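## Task

Scene 1: press the OSFP module sitting in port 12 (bottom row, sixth counting from the left) fully home so it latches, without excessive force, keeping every other module latched, and finish with the robot upright and not leaning. Nothing may be knocked or moved out of the work area.

## Robot and tools

Robot: TidyBot++, one mobile base (0.54 m long, 0.50 m wide, 0.38 m tall, four powered casters) carrying a single seven-joint arm with a two-finger gripper. The shoulder sits 0.12 m ahead of the base centre, 0.68 m up. Segments: upper arm 0.42 m, forearm 0.31 m, hand 0.31 m. The arm begins folded, hand pointing down. Cameras: base_camera (fixed on the base) and wrist_camera (looks along the hand).

Frames: base frame has its origin on the floor below the base centre, x forward, y left, z up, metres. hand_pose and target use it; the hand point is midway between the finger pads, hand z axis runs out along the fingers, fingers open along hand y. The odometry frame is the base frame as it was at scene start; base_odometry reports x, y and heading (rad, left positive, -3.142 to 3.142) from wheel counts only, so slip shows as travel.

Tool move: one action per call. Keys: base, joints, target, speeds, plus cameras and blocking.
- base: an object of relative offsets from where the base is when the command starts: translate_m (forward +, -2 to 2 m), strafe_m (left +, -2 to 2 m), rotate_rad (counter-clockwise from above +, -6.3 to 6.3). Translate and strafe together form one straight-line move.
- joints: absolute angles by name. joint_1_rad (any angle, whole-arm yaw, positive is clockwise from above, opposite to heading), joint_2_rad shoulder (-2.249 to 2.249, 0 = upper arm vertical, + leans forward), joint_3_rad (any angle), joint_4_rad elbow (-2.579 to 2.579, negative bends forward when joint_3 is 3.14), joint_5_rad (any), joint_6_rad wrist (-2.099 to 2.099), joint_7_rad (any; hand roll), gripper_pos 0 open to 1 closed (gap about 85 x (1 - gripper_pos) mm). Done tolerance ±0.039 rad for joints 1-4, ±0.095 for 5-7, ±0.03 gripper. Unbounded joints take the short way; step under half a turn.
- target: one flat list of seven numbers, an absolute hand pose in the base frame: [x, y, z, qw, qx, qy, qz], metres plus unit quaternion. With target, joints may only contain gripper_pos.
- speeds: caps for this action: translate_m/strafe_m 0.05-0.5 m/s, rotate_rad 0.1-1.57 rad/s. For a combined translate+strafe give the cap under one key only.
- cameras: list of base_camera, wrist_camera or all; [] for none. blocking true (default) waits until everything rests; false returns in about 0.5 s while motion continues.
A move with no action just reports. Unknown keys make a call invalid; out-of-range values get it refused, and a refusal or an unrequested stop skips the rest of that reply's move/wait/finished_scene calls.

wait(seconds 0-10, cameras) lets time pass and reports. stop(cameras) brakes all running motions; braked ones read stopped and may keep pressing. zoom_image(camera, region [x0,y0,x1,y1] pixels, at most 504x504) enlarges part of the latest image; base_camera is 644x364, wrist_camera 644x476 fisheye. finished_scene(scene 1 or 2) ends the scene irreversibly; the goal must hold with the robot idle.

Result lines: move says done or the worst status. base_status, joint_status, hand_status: done, moving, off_target (resting away from target, maybe still pushing), not_followed, stopped, contact_stop, time_out, torque_fault, limit_stop_at_motor_heat. hand_status done means within 10 mm and 2 degrees; most targets finish off_target within about 3 cm. To correct, add (wanted - hand_pose) to the last target's xyz. hand_target is where the joints' targets would put the hand; resend it to hold still. joint command not followed / pose unreachable mean a safety check withheld the arm targets (cause given). on_its_own lists uncommanded behaviour. motor_effort gives percent of maximum torque per motor, peak in brackets; rising effort while the hand barely moves signals contact. base_tilt shows forward/right lean in degrees (about 1 degree bias). Motor temperatures list one value per joint; MOTOR HOT at 60 C, faults at 75 C. ARM HIT flags a hard collision with the base or itself. pictures names the order of returned images.

Hazards: the arm never avoids obstacles and keeps pushing when blocked, and a blocked joint pushes harder with each correction, so approach the module slowly in small steps and watch effort. A torque sensor reaching 104.5 N m (joints 1-4) or 51.3 N m (5-7) freezes the arm for 10 s. Unreachable targets wander up to 10 s then time_out. Targets pointing forward, low and close in front of the base tend to miss and may swing into the base. Pushing horizontally with a raised hand can shove the base back or lift wheels; driving or turning while the arm is caught above about 0.6 m can topple the robot. Retract the arm or back away to undo a lean. A hand pointing down reaches at most about 0.94 m high, only near the base. Don't drive the base into the rack; a blocked base keeps pushing until its 14 s time-out. Avoid slams, hard pushes, disturbing neighbouring modules or knocking objects.

Each tool is called after ">>>" in YAML: its name, and indented under it one key for each argument.

## Session

>>> move:

Scene clock: 0.00 s.
Motor temperatures (°C): [40 40 34 37 39 45 41]
base_odometry: x=+0.000 y=+0.000 heading=+0.000
base_tilt: forward=+0.8 right=-0.7
base_status: not commanded
joint_positions: joint_1_rad=+0.029 joint_2_rad=-0.346 joint_3_rad=+3.152 joint_4_rad=-2.508 joint_5_rad=-0.015 joint_6_rad=-0.832 joint_7_rad=+1.597 gripper_pos=+0.000
joint_status: not commanded
motor_effort: joint_1_rad=+0 joint_2_rad=-2 joint_3_rad=+1 joint_4_rad=+14 joint_5_rad=+0 joint_6_rad=+2 joint_7_rad=+0
hand_pose: x=+0.2832 y=-0.0014 z=+0.5946 quat_wxyz=(-0.005, +0.997, -0.011, +0.074) (m; base frame)
hand_target: x=+0.2837 y=-0.0015 z=+0.5949 quat_wxyz=(-0.005, +0.997, -0.011, +0.074) (m; base frame)
hand_status: not commanded
pictures: base_camera, wrist_camera

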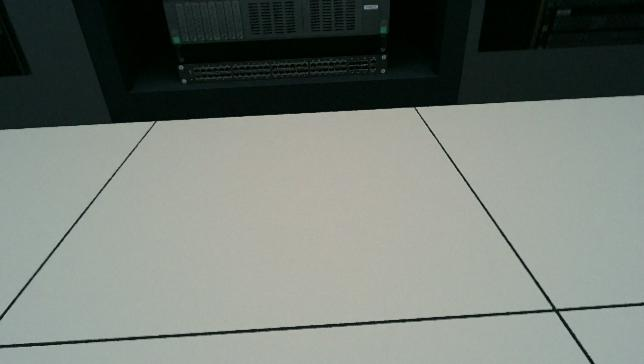

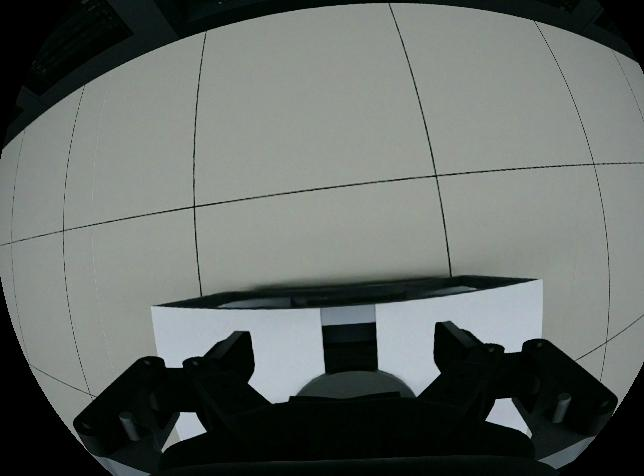

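>>> zoom_image:
  camera: "base_camera"
  region: [130, 0, 430, 120]

Scaled by 1.680.

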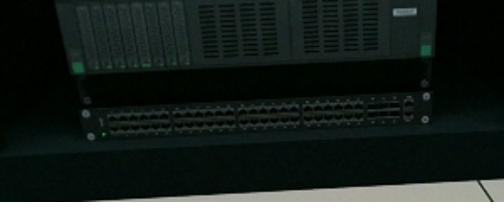

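>>> move:
  joints: {"joint_6_rad": 0.59}

Scene clock: 2.70 s.
Motor temperatures (°C): [40 40 34 37 39 45 41]
move: done
base_odometry: x=+0.000 y=+0.000 heading=+0.000
base_tilt: forward=+0.8 right=-0.6
base_status: not commanded
joint_positions: joint_1_rad=+0.029 joint_2_rad=-0.346 joint_3_rad=+3.152 joint_4_rad=-2.509 joint_5_rad=-0.015 joint_6_rad=+0.546 joint_7_rad=+1.597 gripper_pos=+0.000
joint_status: all done
motor_effort: joint_1_rad=+0(1) joint_2_rad=-7(7) joint_3_rad=+1(1) joint_4_rad=+19(20) joint_5_rad=+0(1) joint_6_rad=+9(10) joint_7_rad=+0(1)
hand_pose: x=+0.5478 y=-0.0188 z=+0.8882 quat_wxyz=(+0.020, +0.723, -0.013, +0.691) (m; base frame)
hand_target: x=+0.5484 y=-0.0190 z=+0.9026 quat_wxyz=(+0.021, +0.707, -0.013, +0.707) (m; base frame)
hand_status: not commanded
pictures: base_camera, wrist_camera
camera_calibration:
wrist_camera: T_world_to_cam=[[-0.0426501, -0.998608, -0.0310469, 0.0349237], [-0.0477892, 0.0330787, -0.99831, 0.973731], [0.997946, -0.0410943, -0.0491334, -0.371662], [0, 0, 0, 1]] pos_world=[0.418922, -0.0126079, 0.954909]

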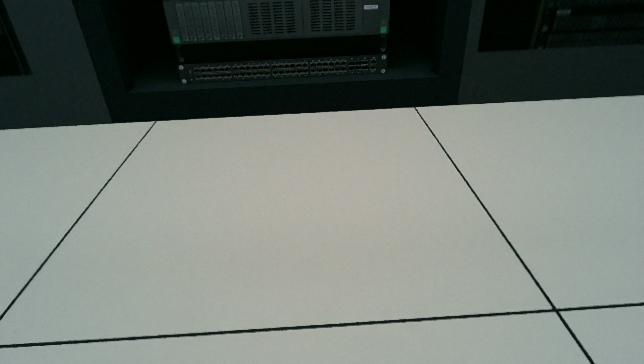

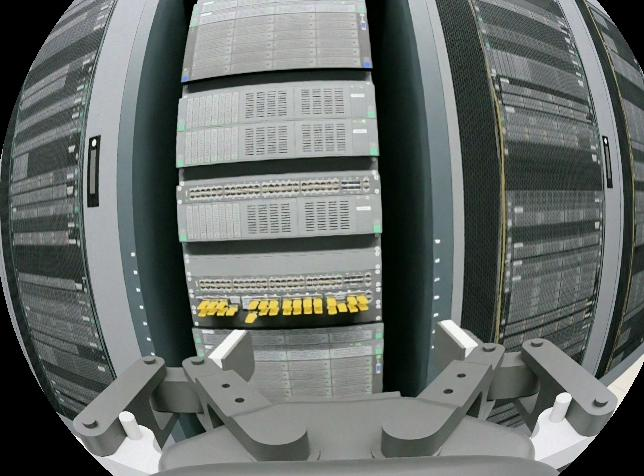

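>>> zoom_image:
  camera: "wrist_camera"
  region: [180, 260, 390, 340]

>>> zoom_image:
  camera: "wrist_camera"
  region: [120, 160, 450, 390]

Scaled by 2.400.

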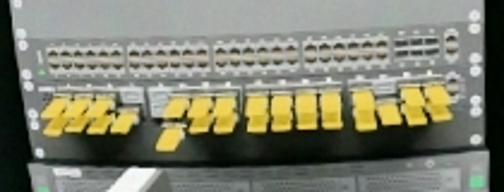

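Scaled by 1.527.

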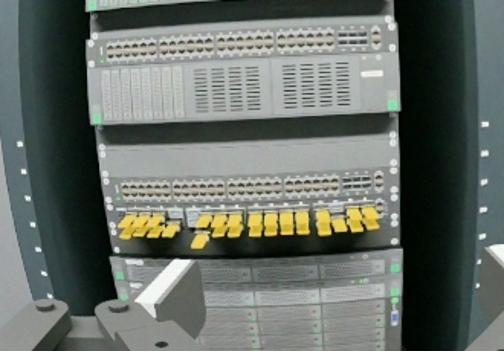

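>>> move:
  base: {"translate_m": 0.3}
  joints: {"joint_1_rad": 0.0, "joint_2_rad": 0.361, "joint_4_rad": -2.446, "joint_5_rad": 0.0, "joint_6_rad": 1.236, "joint_7_rad": 1.57}

Scene clock: 7.57 s.
Motor temperatures (°C): [40 40 34 37 39 45 41]
move: done
base_odometry: x=+0.300 y=+0.000 heading=+0.000
base_tilt: forward=+0.8 right=-0.6
base_status: done
joint_positions: joint_1_rad=+0.020 joint_2_rad=+0.338 joint_3_rad=+3.152 joint_4_rad=-2.459 joint_5_rad=-0.015 joint_6_rad=+1.190 joint_7_rad=+1.597 gripper_pos=+0.000
joint_status: all done
motor_effort: joint_1_rad=-1(1) joint_2_rad=-23(25) joint_3_rad=+1(1) joint_4_rad=+11(21) joint_5_rad=+1(1) joint_6_rad=+9(11) joint_7_rad=+0(1)
hand_pose: x=+0.6757 y=-0.0197 z=+0.7719 quat_wxyz=(+0.024, +0.719, -0.007, +0.694) (m; base frame)
hand_target: x=+0.6822 y=-0.0040 z=+0.7784 quat_wxyz=(+0.005, +0.707, -0.003, +0.707) (m; base frame)
hand_status: not commanded
pictures: base_camera, wrist_camera
camera_calibration:
wrist_camera: T_world_to_cam=[[-0.0392216, -0.999094, -0.016505, 0.0223342], [-0.0385037, 0.0180166, -0.999096, 0.857743], [0.998488, -0.0385507, -0.0391755, -0.513018], [0, 0, 0, 1]] pos_world=[0.546145, -0.0129168, 0.837239]

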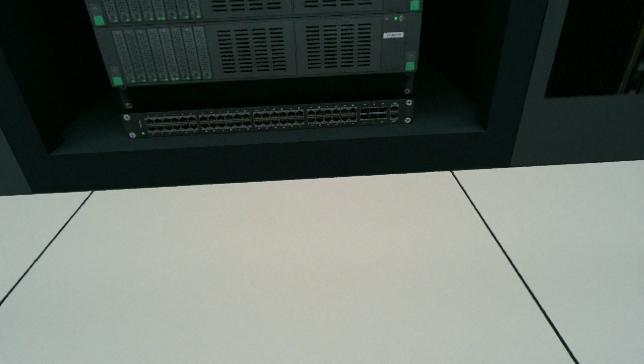

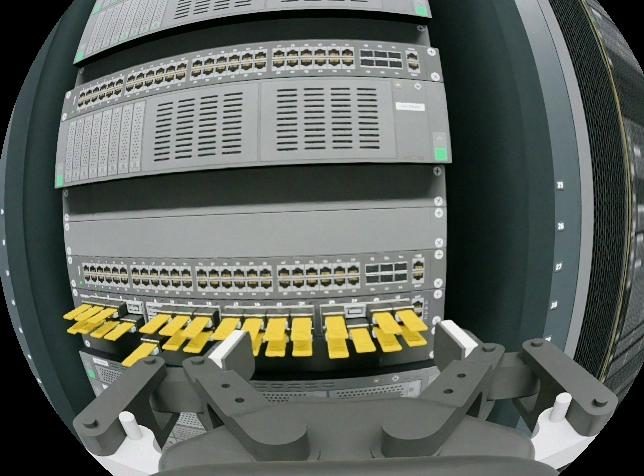

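>>> zoom_image:
  camera: "wrist_camera"
  region: [55, 285, 255, 385]

>>> zoom_image:
  camera: "wrist_camera"
  region: [240, 285, 440, 385]

Scaled by 2.520.

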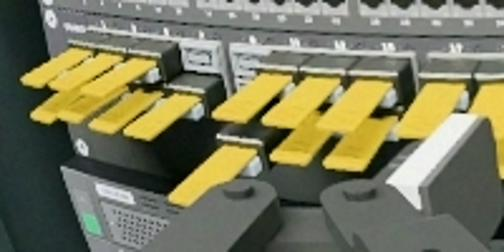

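Scaled by 2.520.

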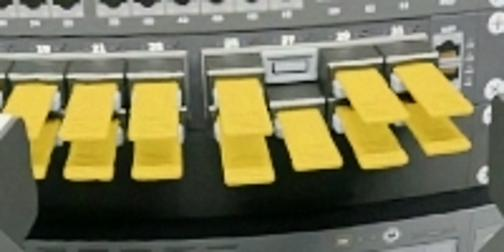

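>>> move:
  base: {"strafe_m": 0.19}
  joints: {"gripper_pos": 1.0}

Scene clock: 10.47 s.
Motor temperatures (°C): [40 40 34 37 39 45 41]
move: done
base_odometry: x=+0.300 y=+0.190 heading=+0.000
base_tilt: forward=+0.8 right=-0.7
base_status: done
joint_positions: joint_1_rad=+0.008 joint_2_rad=+0.338 joint_3_rad=+3.152 joint_4_rad=-2.459 joint_5_rad=-0.015 joint_6_rad=+1.194 joint_7_rad=+1.597 gripper_pos=+0.999
joint_status: all done
motor_effort: joint_1_rad=+0(3) joint_2_rad=-23(24) joint_3_rad=+1(2) joint_4_rad=+11(12) joint_5_rad=+0(1) joint_6_rad=+10(10) joint_7_rad=+0(1)
hand_pose: x=+0.6760 y=-0.0128 z=+0.7730 quat_wxyz=(+0.020, +0.718, -0.003, +0.695) (m; base frame)
hand_target: x=+0.6822 y=-0.0040 z=+0.7784 quat_wxyz=(+0.005, +0.707, -0.003, +0.707) (m; base frame)
hand_status: not commanded
pictures: base_camera, wrist_camera
camera_calibration:
wrist_camera: T_world_to_cam=[[-0.0267754, -0.999506, -0.0164868, 0.020826], [-0.0352291, 0.017426, -0.999227, 0.8566], [0.999021, -0.0261738, -0.0356783, -0.51586], [0, 0, 0, 1]] pos_world=[0.54609, -0.00761346, 0.837876]

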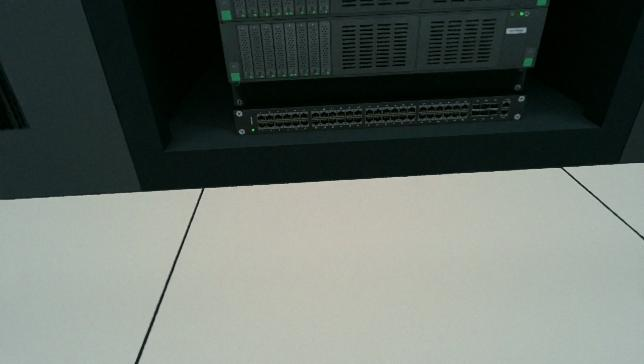

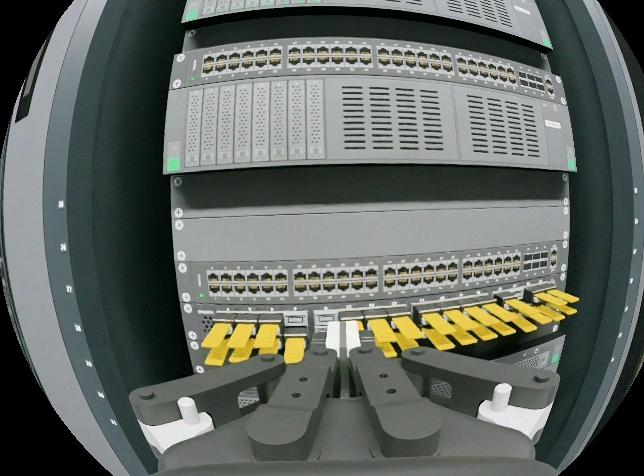

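>>> zoom_image:
  camera: "wrist_camera"
  region: [190, 270, 490, 410]

Scaled by 1.680.

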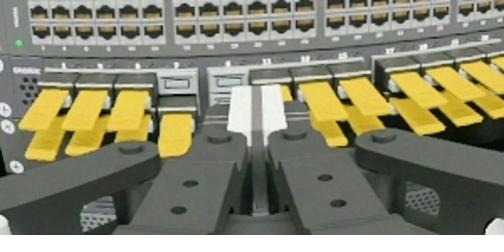

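>>> zoom_image:
  camera: "wrist_camera"
  region: [190, 290, 330, 380]

>>> zoom_image:
  camera: "wrist_camera"
  region: [330, 290, 470, 380]

Scaled by 3.600.

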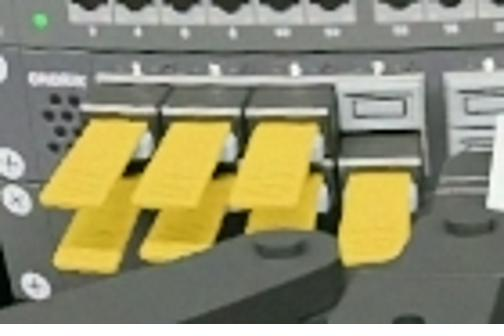

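Scaled by 3.600.

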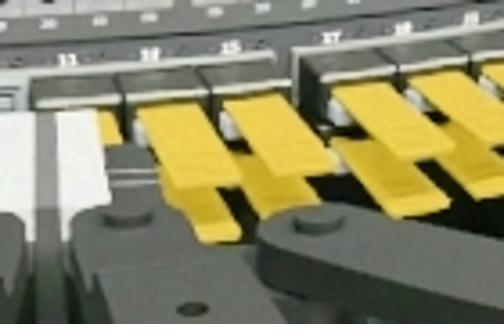

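>>> move:
  joints: {"joint_6_rad": 0.85}

>>> zoom_image:
  camera: "wrist_camera"
  region: [230, 180, 430, 330]

Scene clock: 12.50 s.
Motor temperatures (°C): [40 40 34 37 39 45 41]
move: done
base_odometry: x=+0.300 y=+0.190 heading=+0.000
base_tilt: forward=+0.8 right=-0.7
base_status: not commanded
joint_positions: joint_1_rad=+0.008 joint_2_rad=+0.346 joint_3_rad=+3.152 joint_4_rad=-2.453 joint_5_rad=-0.015 joint_6_rad=+0.869 joint_7_rad=+1.597 gripper_pos=+0.999
joint_status: all done
motor_effort: joint_1_rad=-1(1) joint_2_rad=-23(25) joint_3_rad=+1(1) joint_4_rad=+11(12) joint_5_rad=+0(1) joint_6_rad=+9(11) joint_7_rad=+0(1)
hand_pose: x=+0.6586 y=-0.0120 z=+0.6723 quat_wxyz=(+0.016, +0.822, -0.003, +0.569) (m; base frame)
hand_target: x=+0.6593 y=-0.0042 z=+0.6612 quat_wxyz=(+0.004, +0.830, -0.003, +0.558) (m; base frame)
hand_status: not commanded
pictures: base_camera, wrist_camera
camera_calibration:
wrist_camera: T_world_to_cam=[[-0.0318894, -0.999342, -0.0172966, 0.0233459], [-0.354069, 0.0274783, -0.934816, 0.92219], [0.934676, -0.0236865, -0.354712, -0.245223], [0, 0, 0, 1]] pos_world=[0.556467, -0.00781814, 0.775498]

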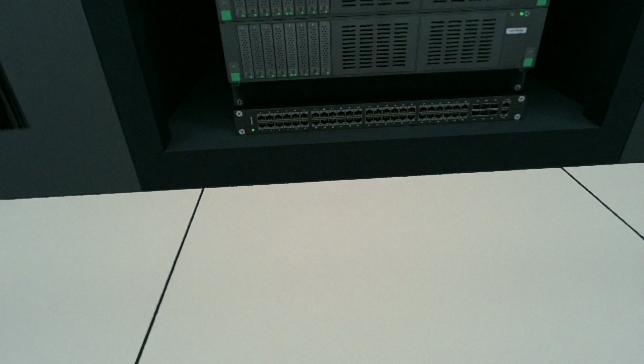

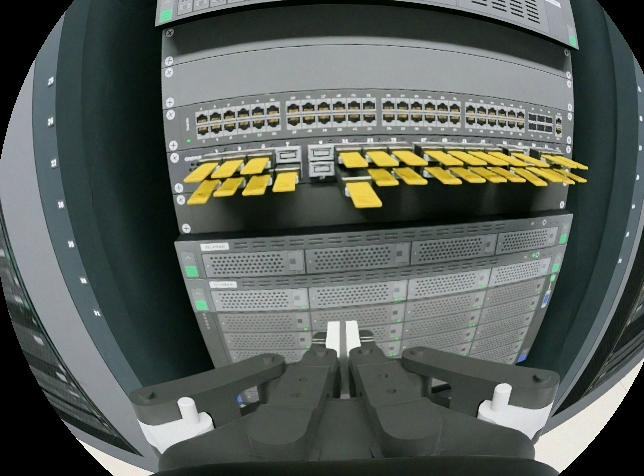

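Scaled by 2.520.

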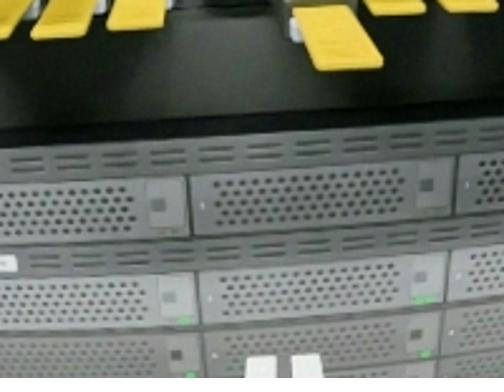

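>>> zoom_image:
  camera: "wrist_camera"
  region: [290, 130, 440, 230]

>>> zoom_image:
  camera: "wrist_camera"
  region: [170, 130, 320, 230]

Scaled by 3.360.

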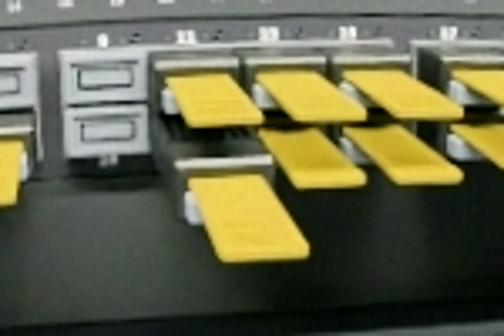

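Scaled by 3.360.

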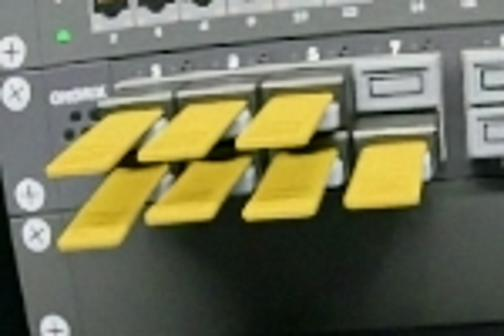

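>>> zoom_image:
  camera: "wrist_camera"
  region: [150, 80, 310, 240]

>>> zoom_image:
  camera: "wrist_camera"
  region: [450, 80, 610, 240]

Scaled by 3.150.

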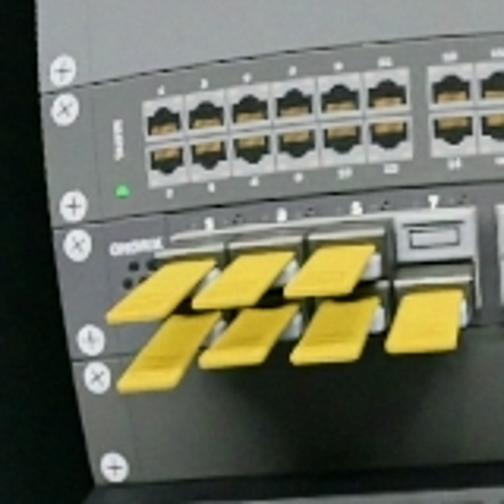

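Scaled by 3.150.

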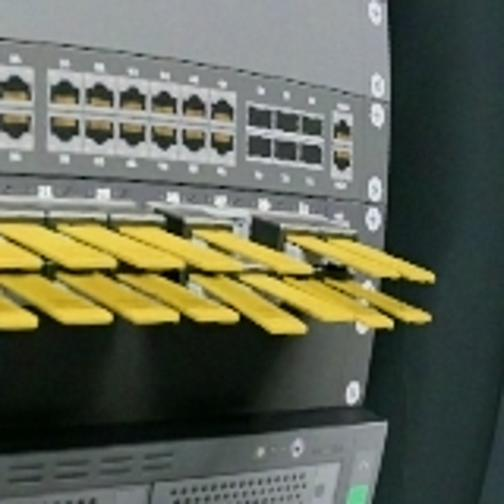

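>>> zoom_image:
  camera: "base_camera"
  region: [220, 80, 340, 150]

>>> zoom_image:
  camera: "base_camera"
  region: [430, 80, 550, 150]

Scaled by 4.200.

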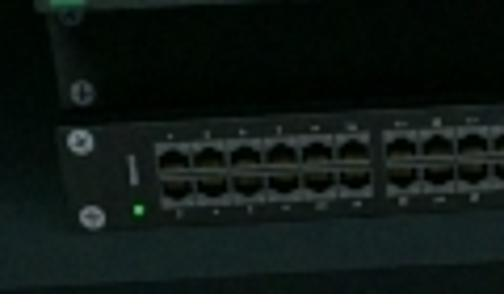

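Scaled by 4.200.

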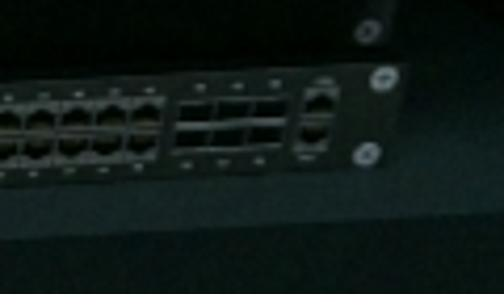

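>>> move:
  base: {"translate_m": -0.08, "strafe_m": -0.02}
  joints: {"joint_1_rad": 0.0, "joint_2_rad": 0.665, "joint_3_rad": 3.13, "joint_4_rad": -2.371, "joint_5_rad": -0.05, "joint_6_rad": 1.48, "joint_7_rad": 1.57}

Scene clock: 23.03 s.
Motor temperatures (°C): [40 40 34 37 39 45 41]
move: done
base_odometry: x=+0.220 y=+0.170 heading=+0.000
base_tilt: forward=+0.8 right=-0.7
base_status: done
joint_positions: joint_1_rad=+0.008 joint_2_rad=+0.638 joint_3_rad=+3.151 joint_4_rad=-2.386 joint_5_rad=-0.015 joint_6_rad=+1.434 joint_7_rad=+1.597 gripper_pos=+0.999
joint_status: all done
motor_effort: joint_1_rad=-1(1) joint_2_rad=-29(31) joint_3_rad=+0(2) joint_4_rad=+8(11) joint_5_rad=+0(1) joint_6_rad=+9(11) joint_7_rad=-1(1)
hand_pose: x=+0.7178 y=-0.0126 z=+0.7015 quat_wxyz=(+0.021, +0.714, +0.000, +0.700) (m; base frame)
hand_target: x=+0.7227 y=-0.0088 z=+0.7049 quat_wxyz=(+0.010, +0.702, -0.019, +0.712) (m; base frame)
hand_status: not commanded
pictures: base_camera, wrist_camera
camera_calibration:
wrist_camera: T_world_to_cam=[[-0.0250454, -0.999627, -0.0108721, 0.0157116], [-0.0225069, 0.0114366, -0.999681, 0.777837], [0.999433, -0.0247927, -0.022785, -0.569551], [0, 0, 0, 1]] pos_world=[0.587128, -0.0073108, 0.764783]

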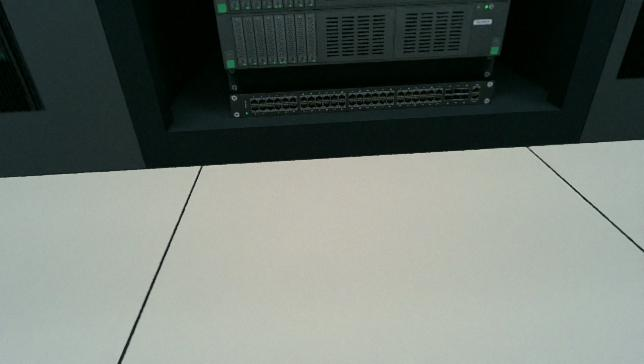

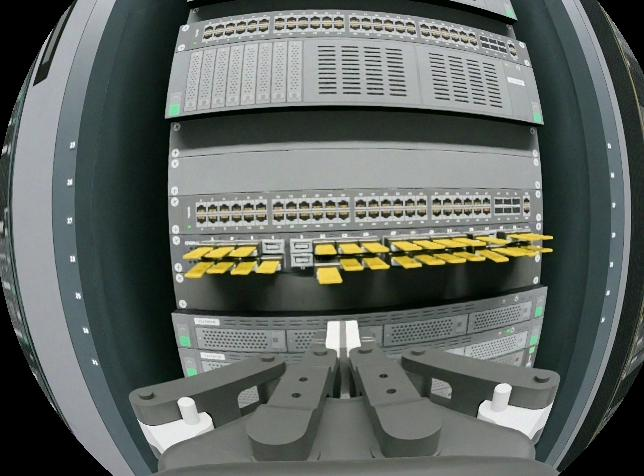

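>>> zoom_image:
  camera: "wrist_camera"
  region: [270, 220, 410, 360]

Scaled by 3.600.

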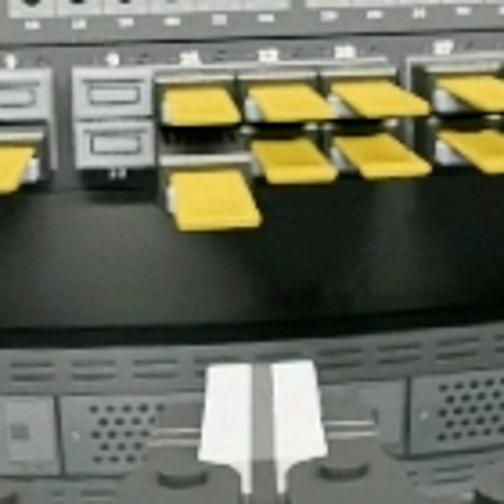

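>>> zoom_image:
  camera: "wrist_camera"
  region: [165, 225, 305, 315]

>>> zoom_image:
  camera: "wrist_camera"
  region: [420, 205, 560, 295]

Scaled by 3.600.

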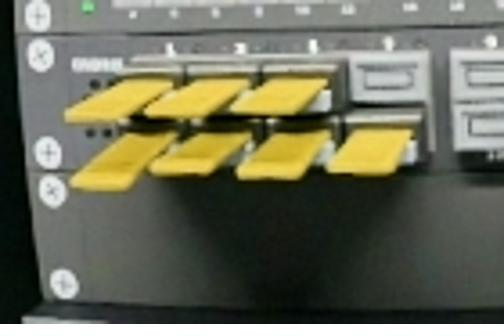

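Scaled by 3.600.

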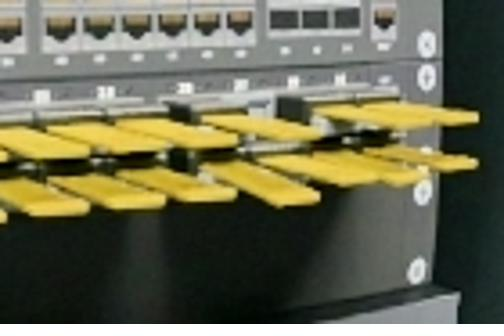

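>>> move:
  joints: {"joint_5_rad": -0.125, "joint_6_rad": 1.494}

Scene clock: 27.63 s.
Motor temperatures (°C): [40 40 34 37 39 45 41]
move: done
base_odometry: x=+0.220 y=+0.170 heading=+0.000
base_tilt: forward=+0.9 right=-0.7
base_status: not commanded
joint_positions: joint_1_rad=+0.008 joint_2_rad=+0.638 joint_3_rad=+3.148 joint_4_rad=-2.385 joint_5_rad=-0.084 joint_6_rad=+1.453 joint_7_rad=+1.597 gripper_pos=+0.999
joint_status: all done
motor_effort: joint_1_rad=+0(2) joint_2_rad=-30(30) joint_3_rad=+0(2) joint_4_rad=+8(8) joint_5_rad=+0(1) joint_6_rad=+9(10) joint_7_rad=+0(1)
hand_pose: x=+0.7166 y=-0.0321 z=+0.7073 quat_wxyz=(+0.041, +0.707, -0.027, +0.706) (m; base frame)
hand_target: x=+0.7208 y=-0.0320 z=+0.7088 quat_wxyz=(+0.034, +0.696, -0.048, +0.716) (m; base frame)
hand_status: not commanded
pictures: base_camera, wrist_camera
camera_calibration:
wrist_camera: T_world_to_cam=[[-0.0900164, -0.995719, -0.0209929, 0.0501128], [-0.00240502, 0.0212958, -0.99977, 0.769766], [0.995937, -0.0899452, -0.00431169, -0.581334], [0, 0, 0, 1]] pos_world=[0.585334, -0.0187827, 0.768134]

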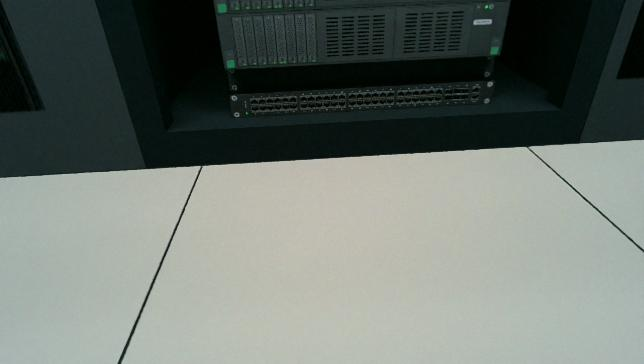

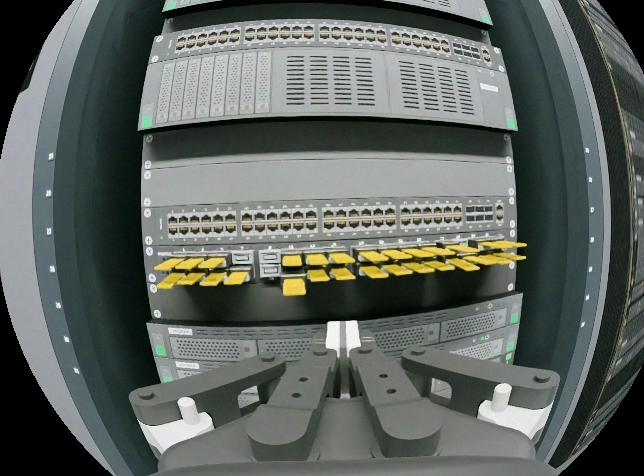

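>>> move:
  joints: {"joint_5_rad": 0.095}

>>> zoom_image:
  camera: "wrist_camera"
  region: [270, 220, 410, 360]

Scene clock: 28.47 s.
Motor temperatures (°C): [40 40 34 37 39 45 41]
move: done
base_odometry: x=+0.220 y=+0.170 heading=+0.000
base_tilt: forward=+0.8 right=-0.6
base_status: not commanded
joint_positions: joint_1_rad=+0.002 joint_2_rad=+0.638 joint_3_rad=+3.140 joint_4_rad=-2.385 joint_5_rad=+0.081 joint_6_rad=+1.453 joint_7_rad=+1.597 gripper_pos=+0.999
joint_status: all done
motor_effort: joint_1_rad=+0(3) joint_2_rad=-29(30) joint_3_rad=+0(2) joint_4_rad=+8(8) joint_5_rad=+1(3) joint_6_rad=+9(10) joint_7_rad=-1(1)
hand_pose: x=+0.7169 y=+0.0259 z=+0.7073 quat_wxyz=(-0.016, +0.706, +0.041, +0.707) (m; base frame)
hand_target: x=+0.7211 y=+0.0361 z=+0.7094 quat_wxyz=(-0.036, +0.696, +0.037, +0.716) (m; base frame)
hand_status: not commanded
pictures: base_camera, wrist_camera
camera_calibration:
wrist_camera: T_world_to_cam=[[0.085417, -0.996327, -0.00610932, -0.028417], [-0.00502489, 0.00570088, -0.999971, 0.770969], [0.996333, 0.0854452, -0.00451948, -0.58113], [0, 0, 0, 1]] pos_world=[0.5853, 0.016947, 0.768147]

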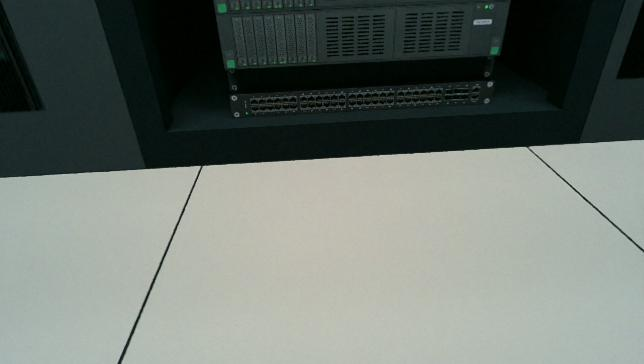

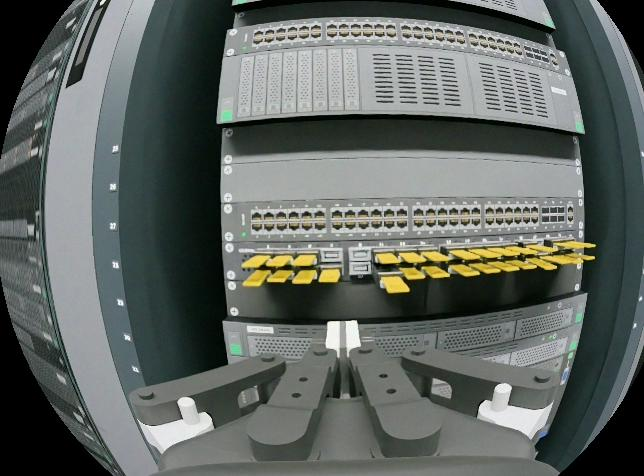

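Scaled by 3.600.

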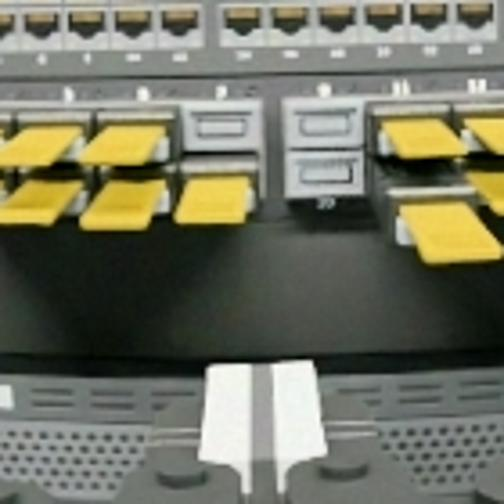

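>>> zoom_image:
  camera: "wrist_camera"
  region: [210, 190, 330, 330]

>>> zoom_image:
  camera: "wrist_camera"
  region: [490, 180, 610, 320]

Scaled by 3.600.

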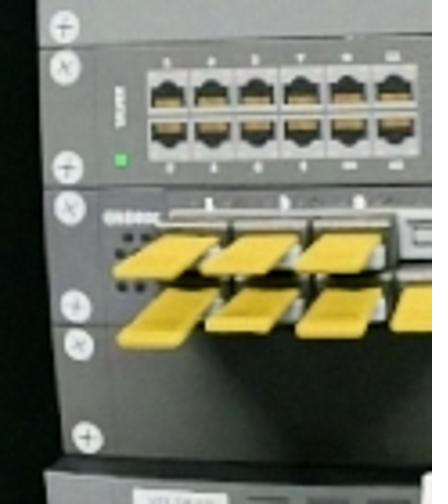

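Scaled by 3.600.

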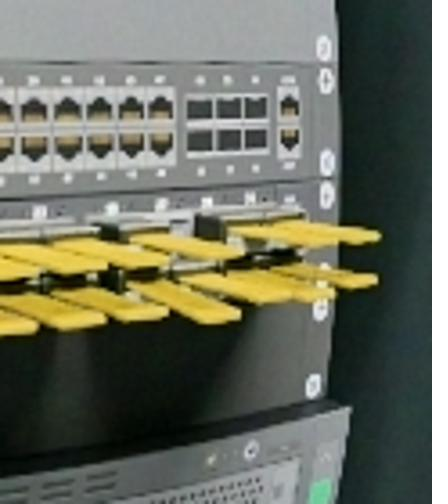

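>>> move:
  base: {"translate_m": 0.05, "strafe_m": -0.039}

>>> zoom_image:
  camera: "wrist_camera"
  region: [270, 220, 410, 360]

Scene clock: 31.43 s.
Motor temperatures (°C): [40 40 34 37 39 45 41]
move: done
base_odometry: x=+0.270 y=+0.131 heading=+0.000
base_tilt: forward=+0.7 right=-0.6
base_status: done
joint_positions: joint_1_rad=+0.003 joint_2_rad=+0.641 joint_3_rad=+3.140 joint_4_rad=-2.379 joint_5_rad=+0.081 joint_6_rad=+1.454 joint_7_rad=+1.597 gripper_pos=+0.999
joint_status: not commanded
motor_effort: joint_1_rad=+0(3) joint_2_rad=-29(31) joint_3_rad=+0(2) joint_4_rad=+8(9) joint_5_rad=-1(1) joint_6_rad=+9(10) joint_7_rad=+0(1)
hand_pose: x=+0.7191 y=+0.0251 z=+0.7086 quat_wxyz=(-0.015, +0.704, +0.040, +0.709) (m; base frame)
hand_target: x=+0.7211 y=+0.0361 z=+0.7094 quat_wxyz=(-0.036, +0.696, +0.037, +0.716) (m; base frame)
hand_status: not commanded
pictures: base_camera, wrist_camera
camera_calibration:
wrist_camera: T_world_to_cam=[[0.0842536, -0.996427, -0.00580729, -0.0286966], [0.000480909, 0.00586867, -0.999983, 0.768318], [0.996444, 0.0842494, 0.000973648, -0.58721], [0, 0, 0, 1]] pos_world=[0.587171, 0.016369, 0.76871]

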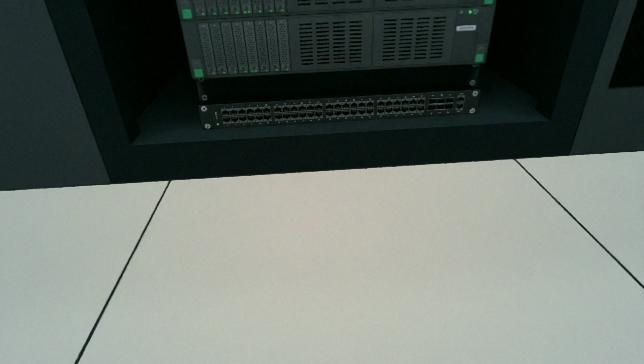

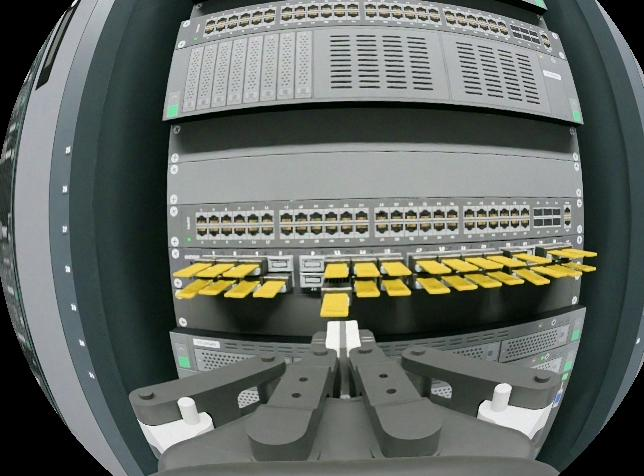

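Scaled by 3.600.

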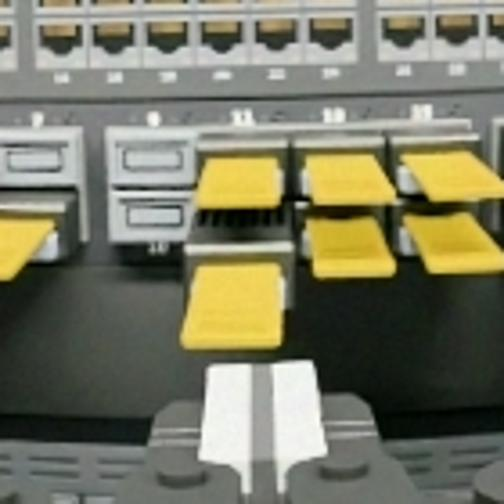

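>>> move:
  base: {"translate_m": 0.025, "strafe_m": 0.0065}

>>> zoom_image:
  camera: "wrist_camera"
  region: [270, 220, 410, 360]

Scene clock: 34.80 s.
Motor temperatures (°C): [40 40 34 37 39 45 41]
move: done
base_odometry: x=+0.295 y=+0.138 heading=+0.000
base_tilt: forward=+0.8 right=-0.5
base_status: done
joint_positions: joint_1_rad=+0.003 joint_2_rad=+0.643 joint_3_rad=+3.140 joint_4_rad=-2.375 joint_5_rad=+0.081 joint_6_rad=+1.454 joint_7_rad=+1.597 gripper_pos=+0.999
joint_status: not commanded
motor_effort: joint_1_rad=+0(1) joint_2_rad=-30(32) joint_3_rad=+0(0) joint_4_rad=+7(9) joint_5_rad=+0(1) joint_6_rad=+9(10) joint_7_rad=+0(1)
hand_pose: x=+0.7204 y=+0.0251 z=+0.7088 quat_wxyz=(-0.015, +0.704, +0.040, +0.709) (m; base frame)
hand_target: x=+0.7211 y=+0.0361 z=+0.7094 quat_wxyz=(-0.036, +0.696, +0.037, +0.716) (m; base frame)
hand_status: not commanded
pictures: base_camera, wrist_camera
camera_calibration:
wrist_camera: T_world_to_cam=[[0.084266, -0.996427, -0.00565518, -0.0289238], [0.00260832, 0.00589592, -0.999979, 0.766956], [0.99644, 0.0842495, 0.00309583, -0.589996], [0, 0, 0, 1]] pos_world=[0.588332, 0.0163644, 0.768603]

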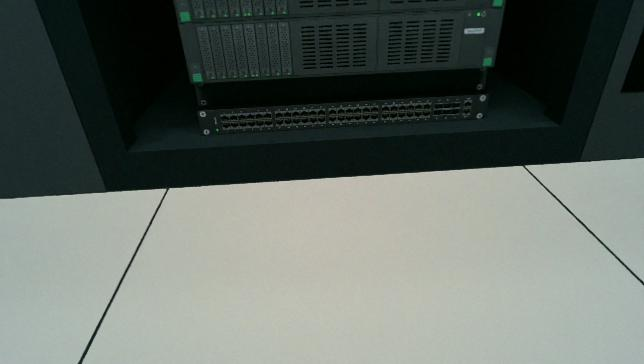

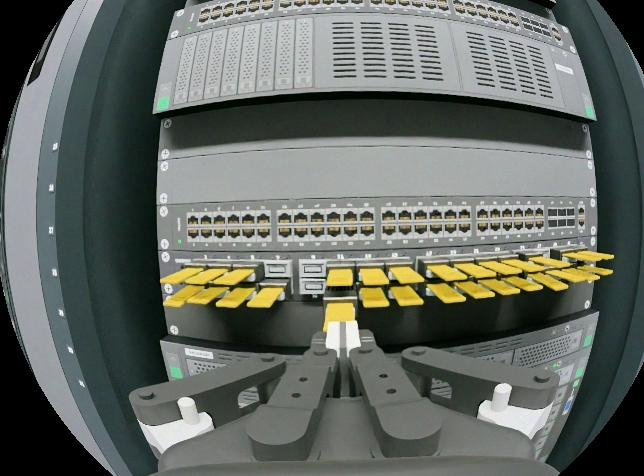

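Scaled by 3.600.

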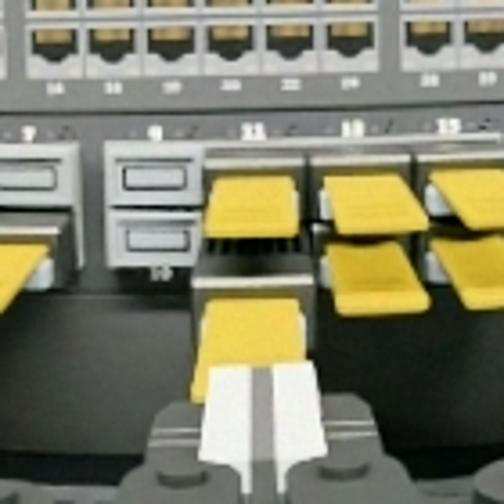

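>>> move:
  base: {"translate_m": 0.009, "strafe_m": 0.004}

>>> zoom_image:
  camera: "wrist_camera"
  region: [270, 220, 410, 360]

Scene clock: 38.07 s.
Motor temperatures (°C): [40 40 34 37 39 45 41]
move: done
base_odometry: x=+0.304 y=+0.141 heading=+0.000
base_tilt: forward=+0.9 right=-0.6
base_status: done
joint_positions: joint_1_rad=+0.003 joint_2_rad=+0.644 joint_3_rad=+3.140 joint_4_rad=-2.383 joint_5_rad=+0.081 joint_6_rad=+1.455 joint_7_rad=+1.597 gripper_pos=+0.999
joint_status: not commanded
motor_effort: joint_1_rad=+0(3) joint_2_rad=-29(31) joint_3_rad=+0(2) joint_4_rad=+11(14) joint_5_rad=+1(3) joint_6_rad=+10(10) joint_7_rad=-1(1)
hand_pose: x=+0.7177 y=+0.0252 z=+0.7055 quat_wxyz=(-0.015, +0.707, +0.040, +0.706) (m; base frame)
hand_target: x=+0.7211 y=+0.0361 z=+0.7094 quat_wxyz=(-0.036, +0.696, +0.037, +0.716) (m; base frame)
hand_status: not commanded
pictures: base_camera, wrist_camera
camera_calibration:
wrist_camera: T_world_to_cam=[[0.0842552, -0.996423, -0.0064767, -0.0281012], [-0.00621453, 0.00597422, -0.999963, 0.769974], [0.996425, 0.0842923, -0.00568894, -0.581102], [0, 0, 0, 1]] pos_world=[0.586177, 0.0163817, 0.766457]

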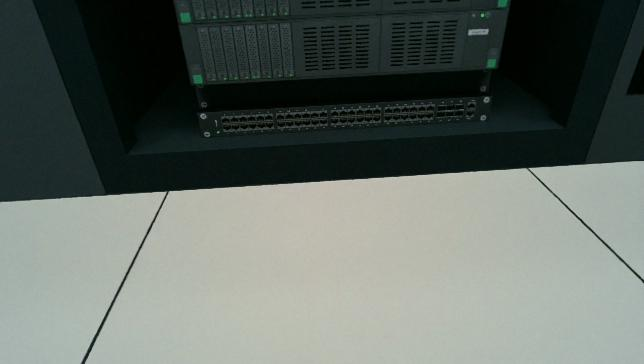

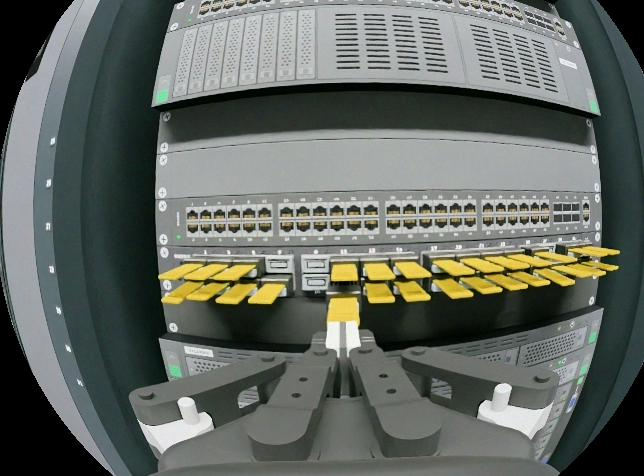

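Scaled by 3.600.

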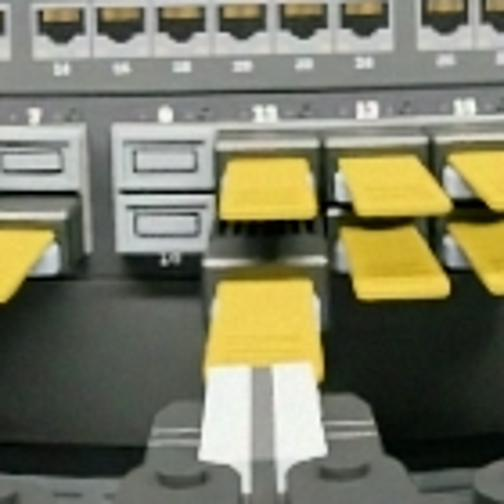

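>>> move:
  joints: {"joint_4_rad": -2.353}

>>> zoom_image:
  camera: "wrist_camera"
  region: [270, 220, 410, 360]

Scene clock: 39.43 s.
Motor temperatures (°C): [40 40 34 37 39 45 41]
move: done
base_odometry: x=+0.304 y=+0.141 heading=+0.000
base_tilt: forward=+0.8 right=-0.7
base_status: not commanded
joint_positions: joint_1_rad=+0.003 joint_2_rad=+0.644 joint_3_rad=+3.140 joint_4_rad=-2.383 joint_5_rad=+0.081 joint_6_rad=+1.455 joint_7_rad=+1.597 gripper_pos=+0.999
joint_status: all done
motor_effort: joint_1_rad=-1(2) joint_2_rad=-29(30) joint_3_rad=+0(1) joint_4_rad=+12(13) joint_5_rad=+0(1) joint_6_rad=+9(10) joint_7_rad=-1(1)
hand_pose: x=+0.7179 y=+0.0252 z=+0.7057 quat_wxyz=(-0.015, +0.706, +0.040, +0.706) (m; base frame)
hand_target: x=+0.7265 y=+0.0361 z=+0.7156 quat_wxyz=(-0.036, +0.689, +0.037, +0.723) (m; base frame)
hand_status: not commanded
pictures: base_camera, wrist_camera
camera_calibration:
wrist_camera: T_world_to_cam=[[0.084258, -0.996423, -0.00643356, -0.0281462], [-0.00571495, 0.00597317, -0.999966, 0.769791], [0.996428, 0.0842919, -0.00519122, -0.58161], [0, 0, 0, 1]] pos_world=[0.586303, 0.0163814, 0.766564]

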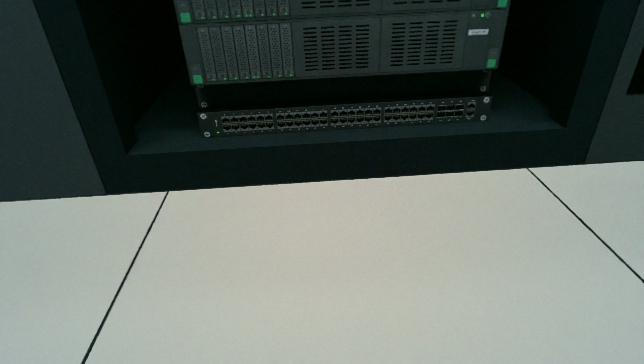

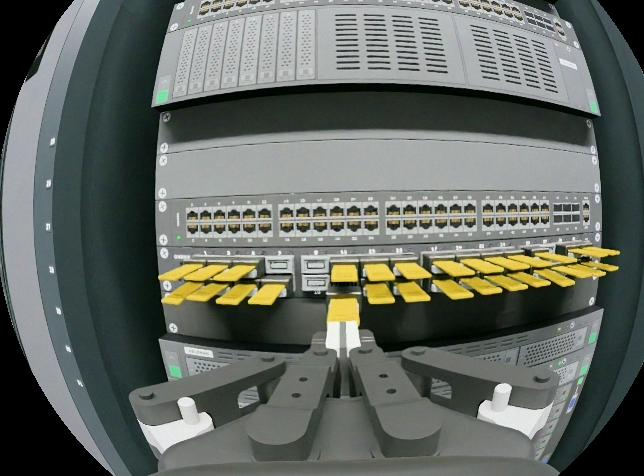

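Scaled by 3.600.

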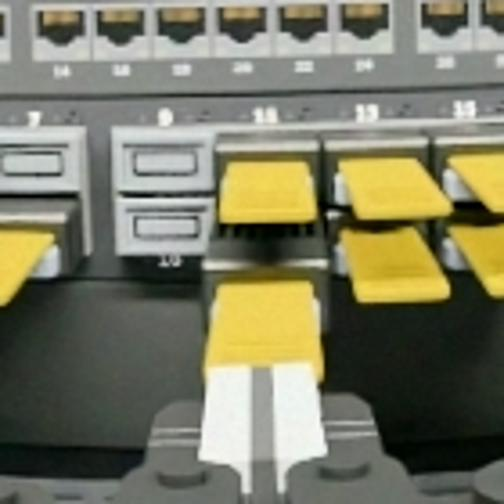

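>>> move:
  joints: {"joint_4_rad": -2.338}
  cameras: ["wrist_camera"]

Scene clock: 40.63 s.
Motor temperatures (°C): [40 40 34 37 39 45 41]
move: off_target
base_odometry: x=+0.304 y=+0.141 heading=+0.000
base_tilt: forward=+0.8 right=-0.7
base_status: not commanded
joint_positions: joint_1_rad=+0.003 joint_2_rad=+0.644 joint_3_rad=+3.140 joint_4_rad=-2.379 joint_5_rad=+0.081 joint_6_rad=+1.455 joint_7_rad=+1.597 gripper_pos=+0.999
joint_status: joint_4_rad off_target (ended at -2.379, target -2.338)
motor_effort: joint_1_rad=-1(1) joint_2_rad=-29(29) joint_3_rad=+0(1) joint_4_rad=+12(14) joint_5_rad=+0(1) joint_6_rad=+9(10) joint_7_rad=+0(1)
hand_pose: x=+0.7191 y=+0.0251 z=+0.7070 quat_wxyz=(-0.015, +0.705, +0.040, +0.708) (m; base frame)
hand_target: x=+0.7309 y=+0.0361 z=+0.7209 quat_wxyz=(-0.036, +0.684, +0.037, +0.728) (m; base frame)
hand_status: not commanded
pictures: wrist_camera
camera_calibration:
wrist_camera: T_world_to_cam=[[0.0842798, -0.996423, -0.00610328, -0.0284906], [-0.00183389, 0.00596995, -0.99998, 0.768362], [0.99644, 0.0842893, -0.00132419, -0.585534], [0, 0, 0, 1]] pos_world=[0.58726, 0.0163785, 0.767397]

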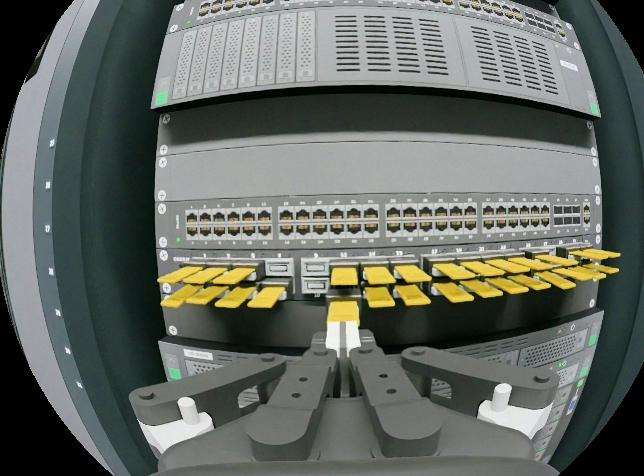

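>>> move:
  base: {"translate_m": 0.005}
  speeds: {"translate_m": 0.05}
  cameras: ["wrist_camera"]

>>> zoom_image:
  camera: "wrist_camera"
  region: [270, 220, 410, 360]

Scene clock: 41.40 s.
Motor temperatures (°C): [40 40 34 37 39 45 41]
move: done
base_odometry: x=+0.309 y=+0.142 heading=+0.000
base_tilt: forward=+0.9 right=-0.6
base_status: done
joint_positions: joint_1_rad=+0.003 joint_2_rad=+0.644 joint_3_rad=+3.140 joint_4_rad=-2.375 joint_5_rad=+0.081 joint_6_rad=+1.455 joint_7_rad=+1.597 gripper_pos=+0.999
joint_status: not commanded
motor_effort: joint_1_rad=-1(3) joint_2_rad=-30(32) joint_3_rad=+0(1) joint_4_rad=+12(14) joint_5_rad=+0(1) joint_6_rad=+9(10) joint_7_rad=+0(1)
hand_pose: x=+0.7203 y=+0.0251 z=+0.7083 quat_wxyz=(-0.015, +0.704, +0.040, +0.709) (m; base frame)
hand_target: x=+0.7309 y=+0.0361 z=+0.7209 quat_wxyz=(-0.036, +0.684, +0.037, +0.728) (m; base frame)
hand_status: not commanded
pictures: wrist_camera
camera_calibration:
wrist_camera: T_world_to_cam=[[0.0843009, -0.996424, -0.00579012, -0.0288216], [0.00196286, 0.00597685, -0.99998, 0.766907], [0.996438, 0.0842879, 0.0024597, -0.589378], [0, 0, 0, 1]] pos_world=[0.588204, 0.0163752, 0.768174]

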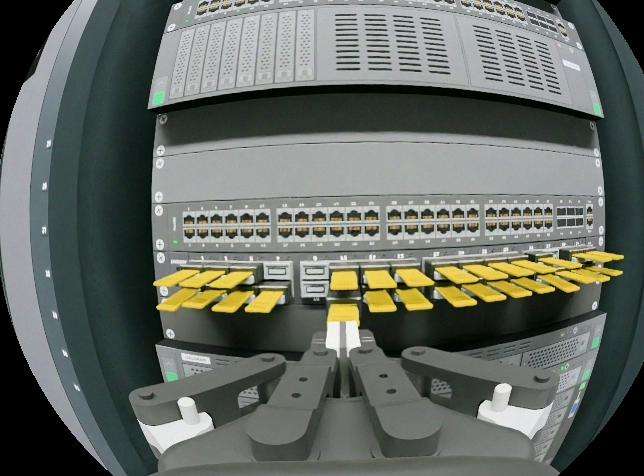

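Scaled by 3.600.

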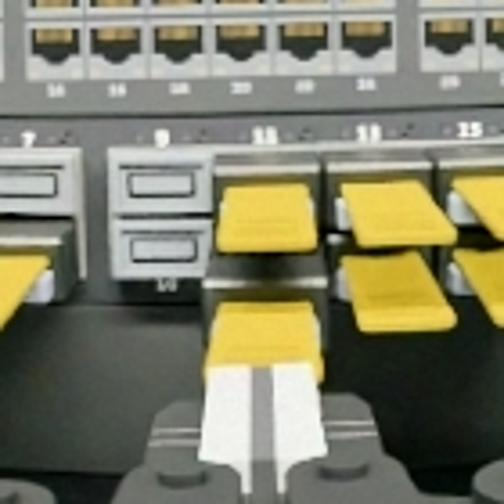

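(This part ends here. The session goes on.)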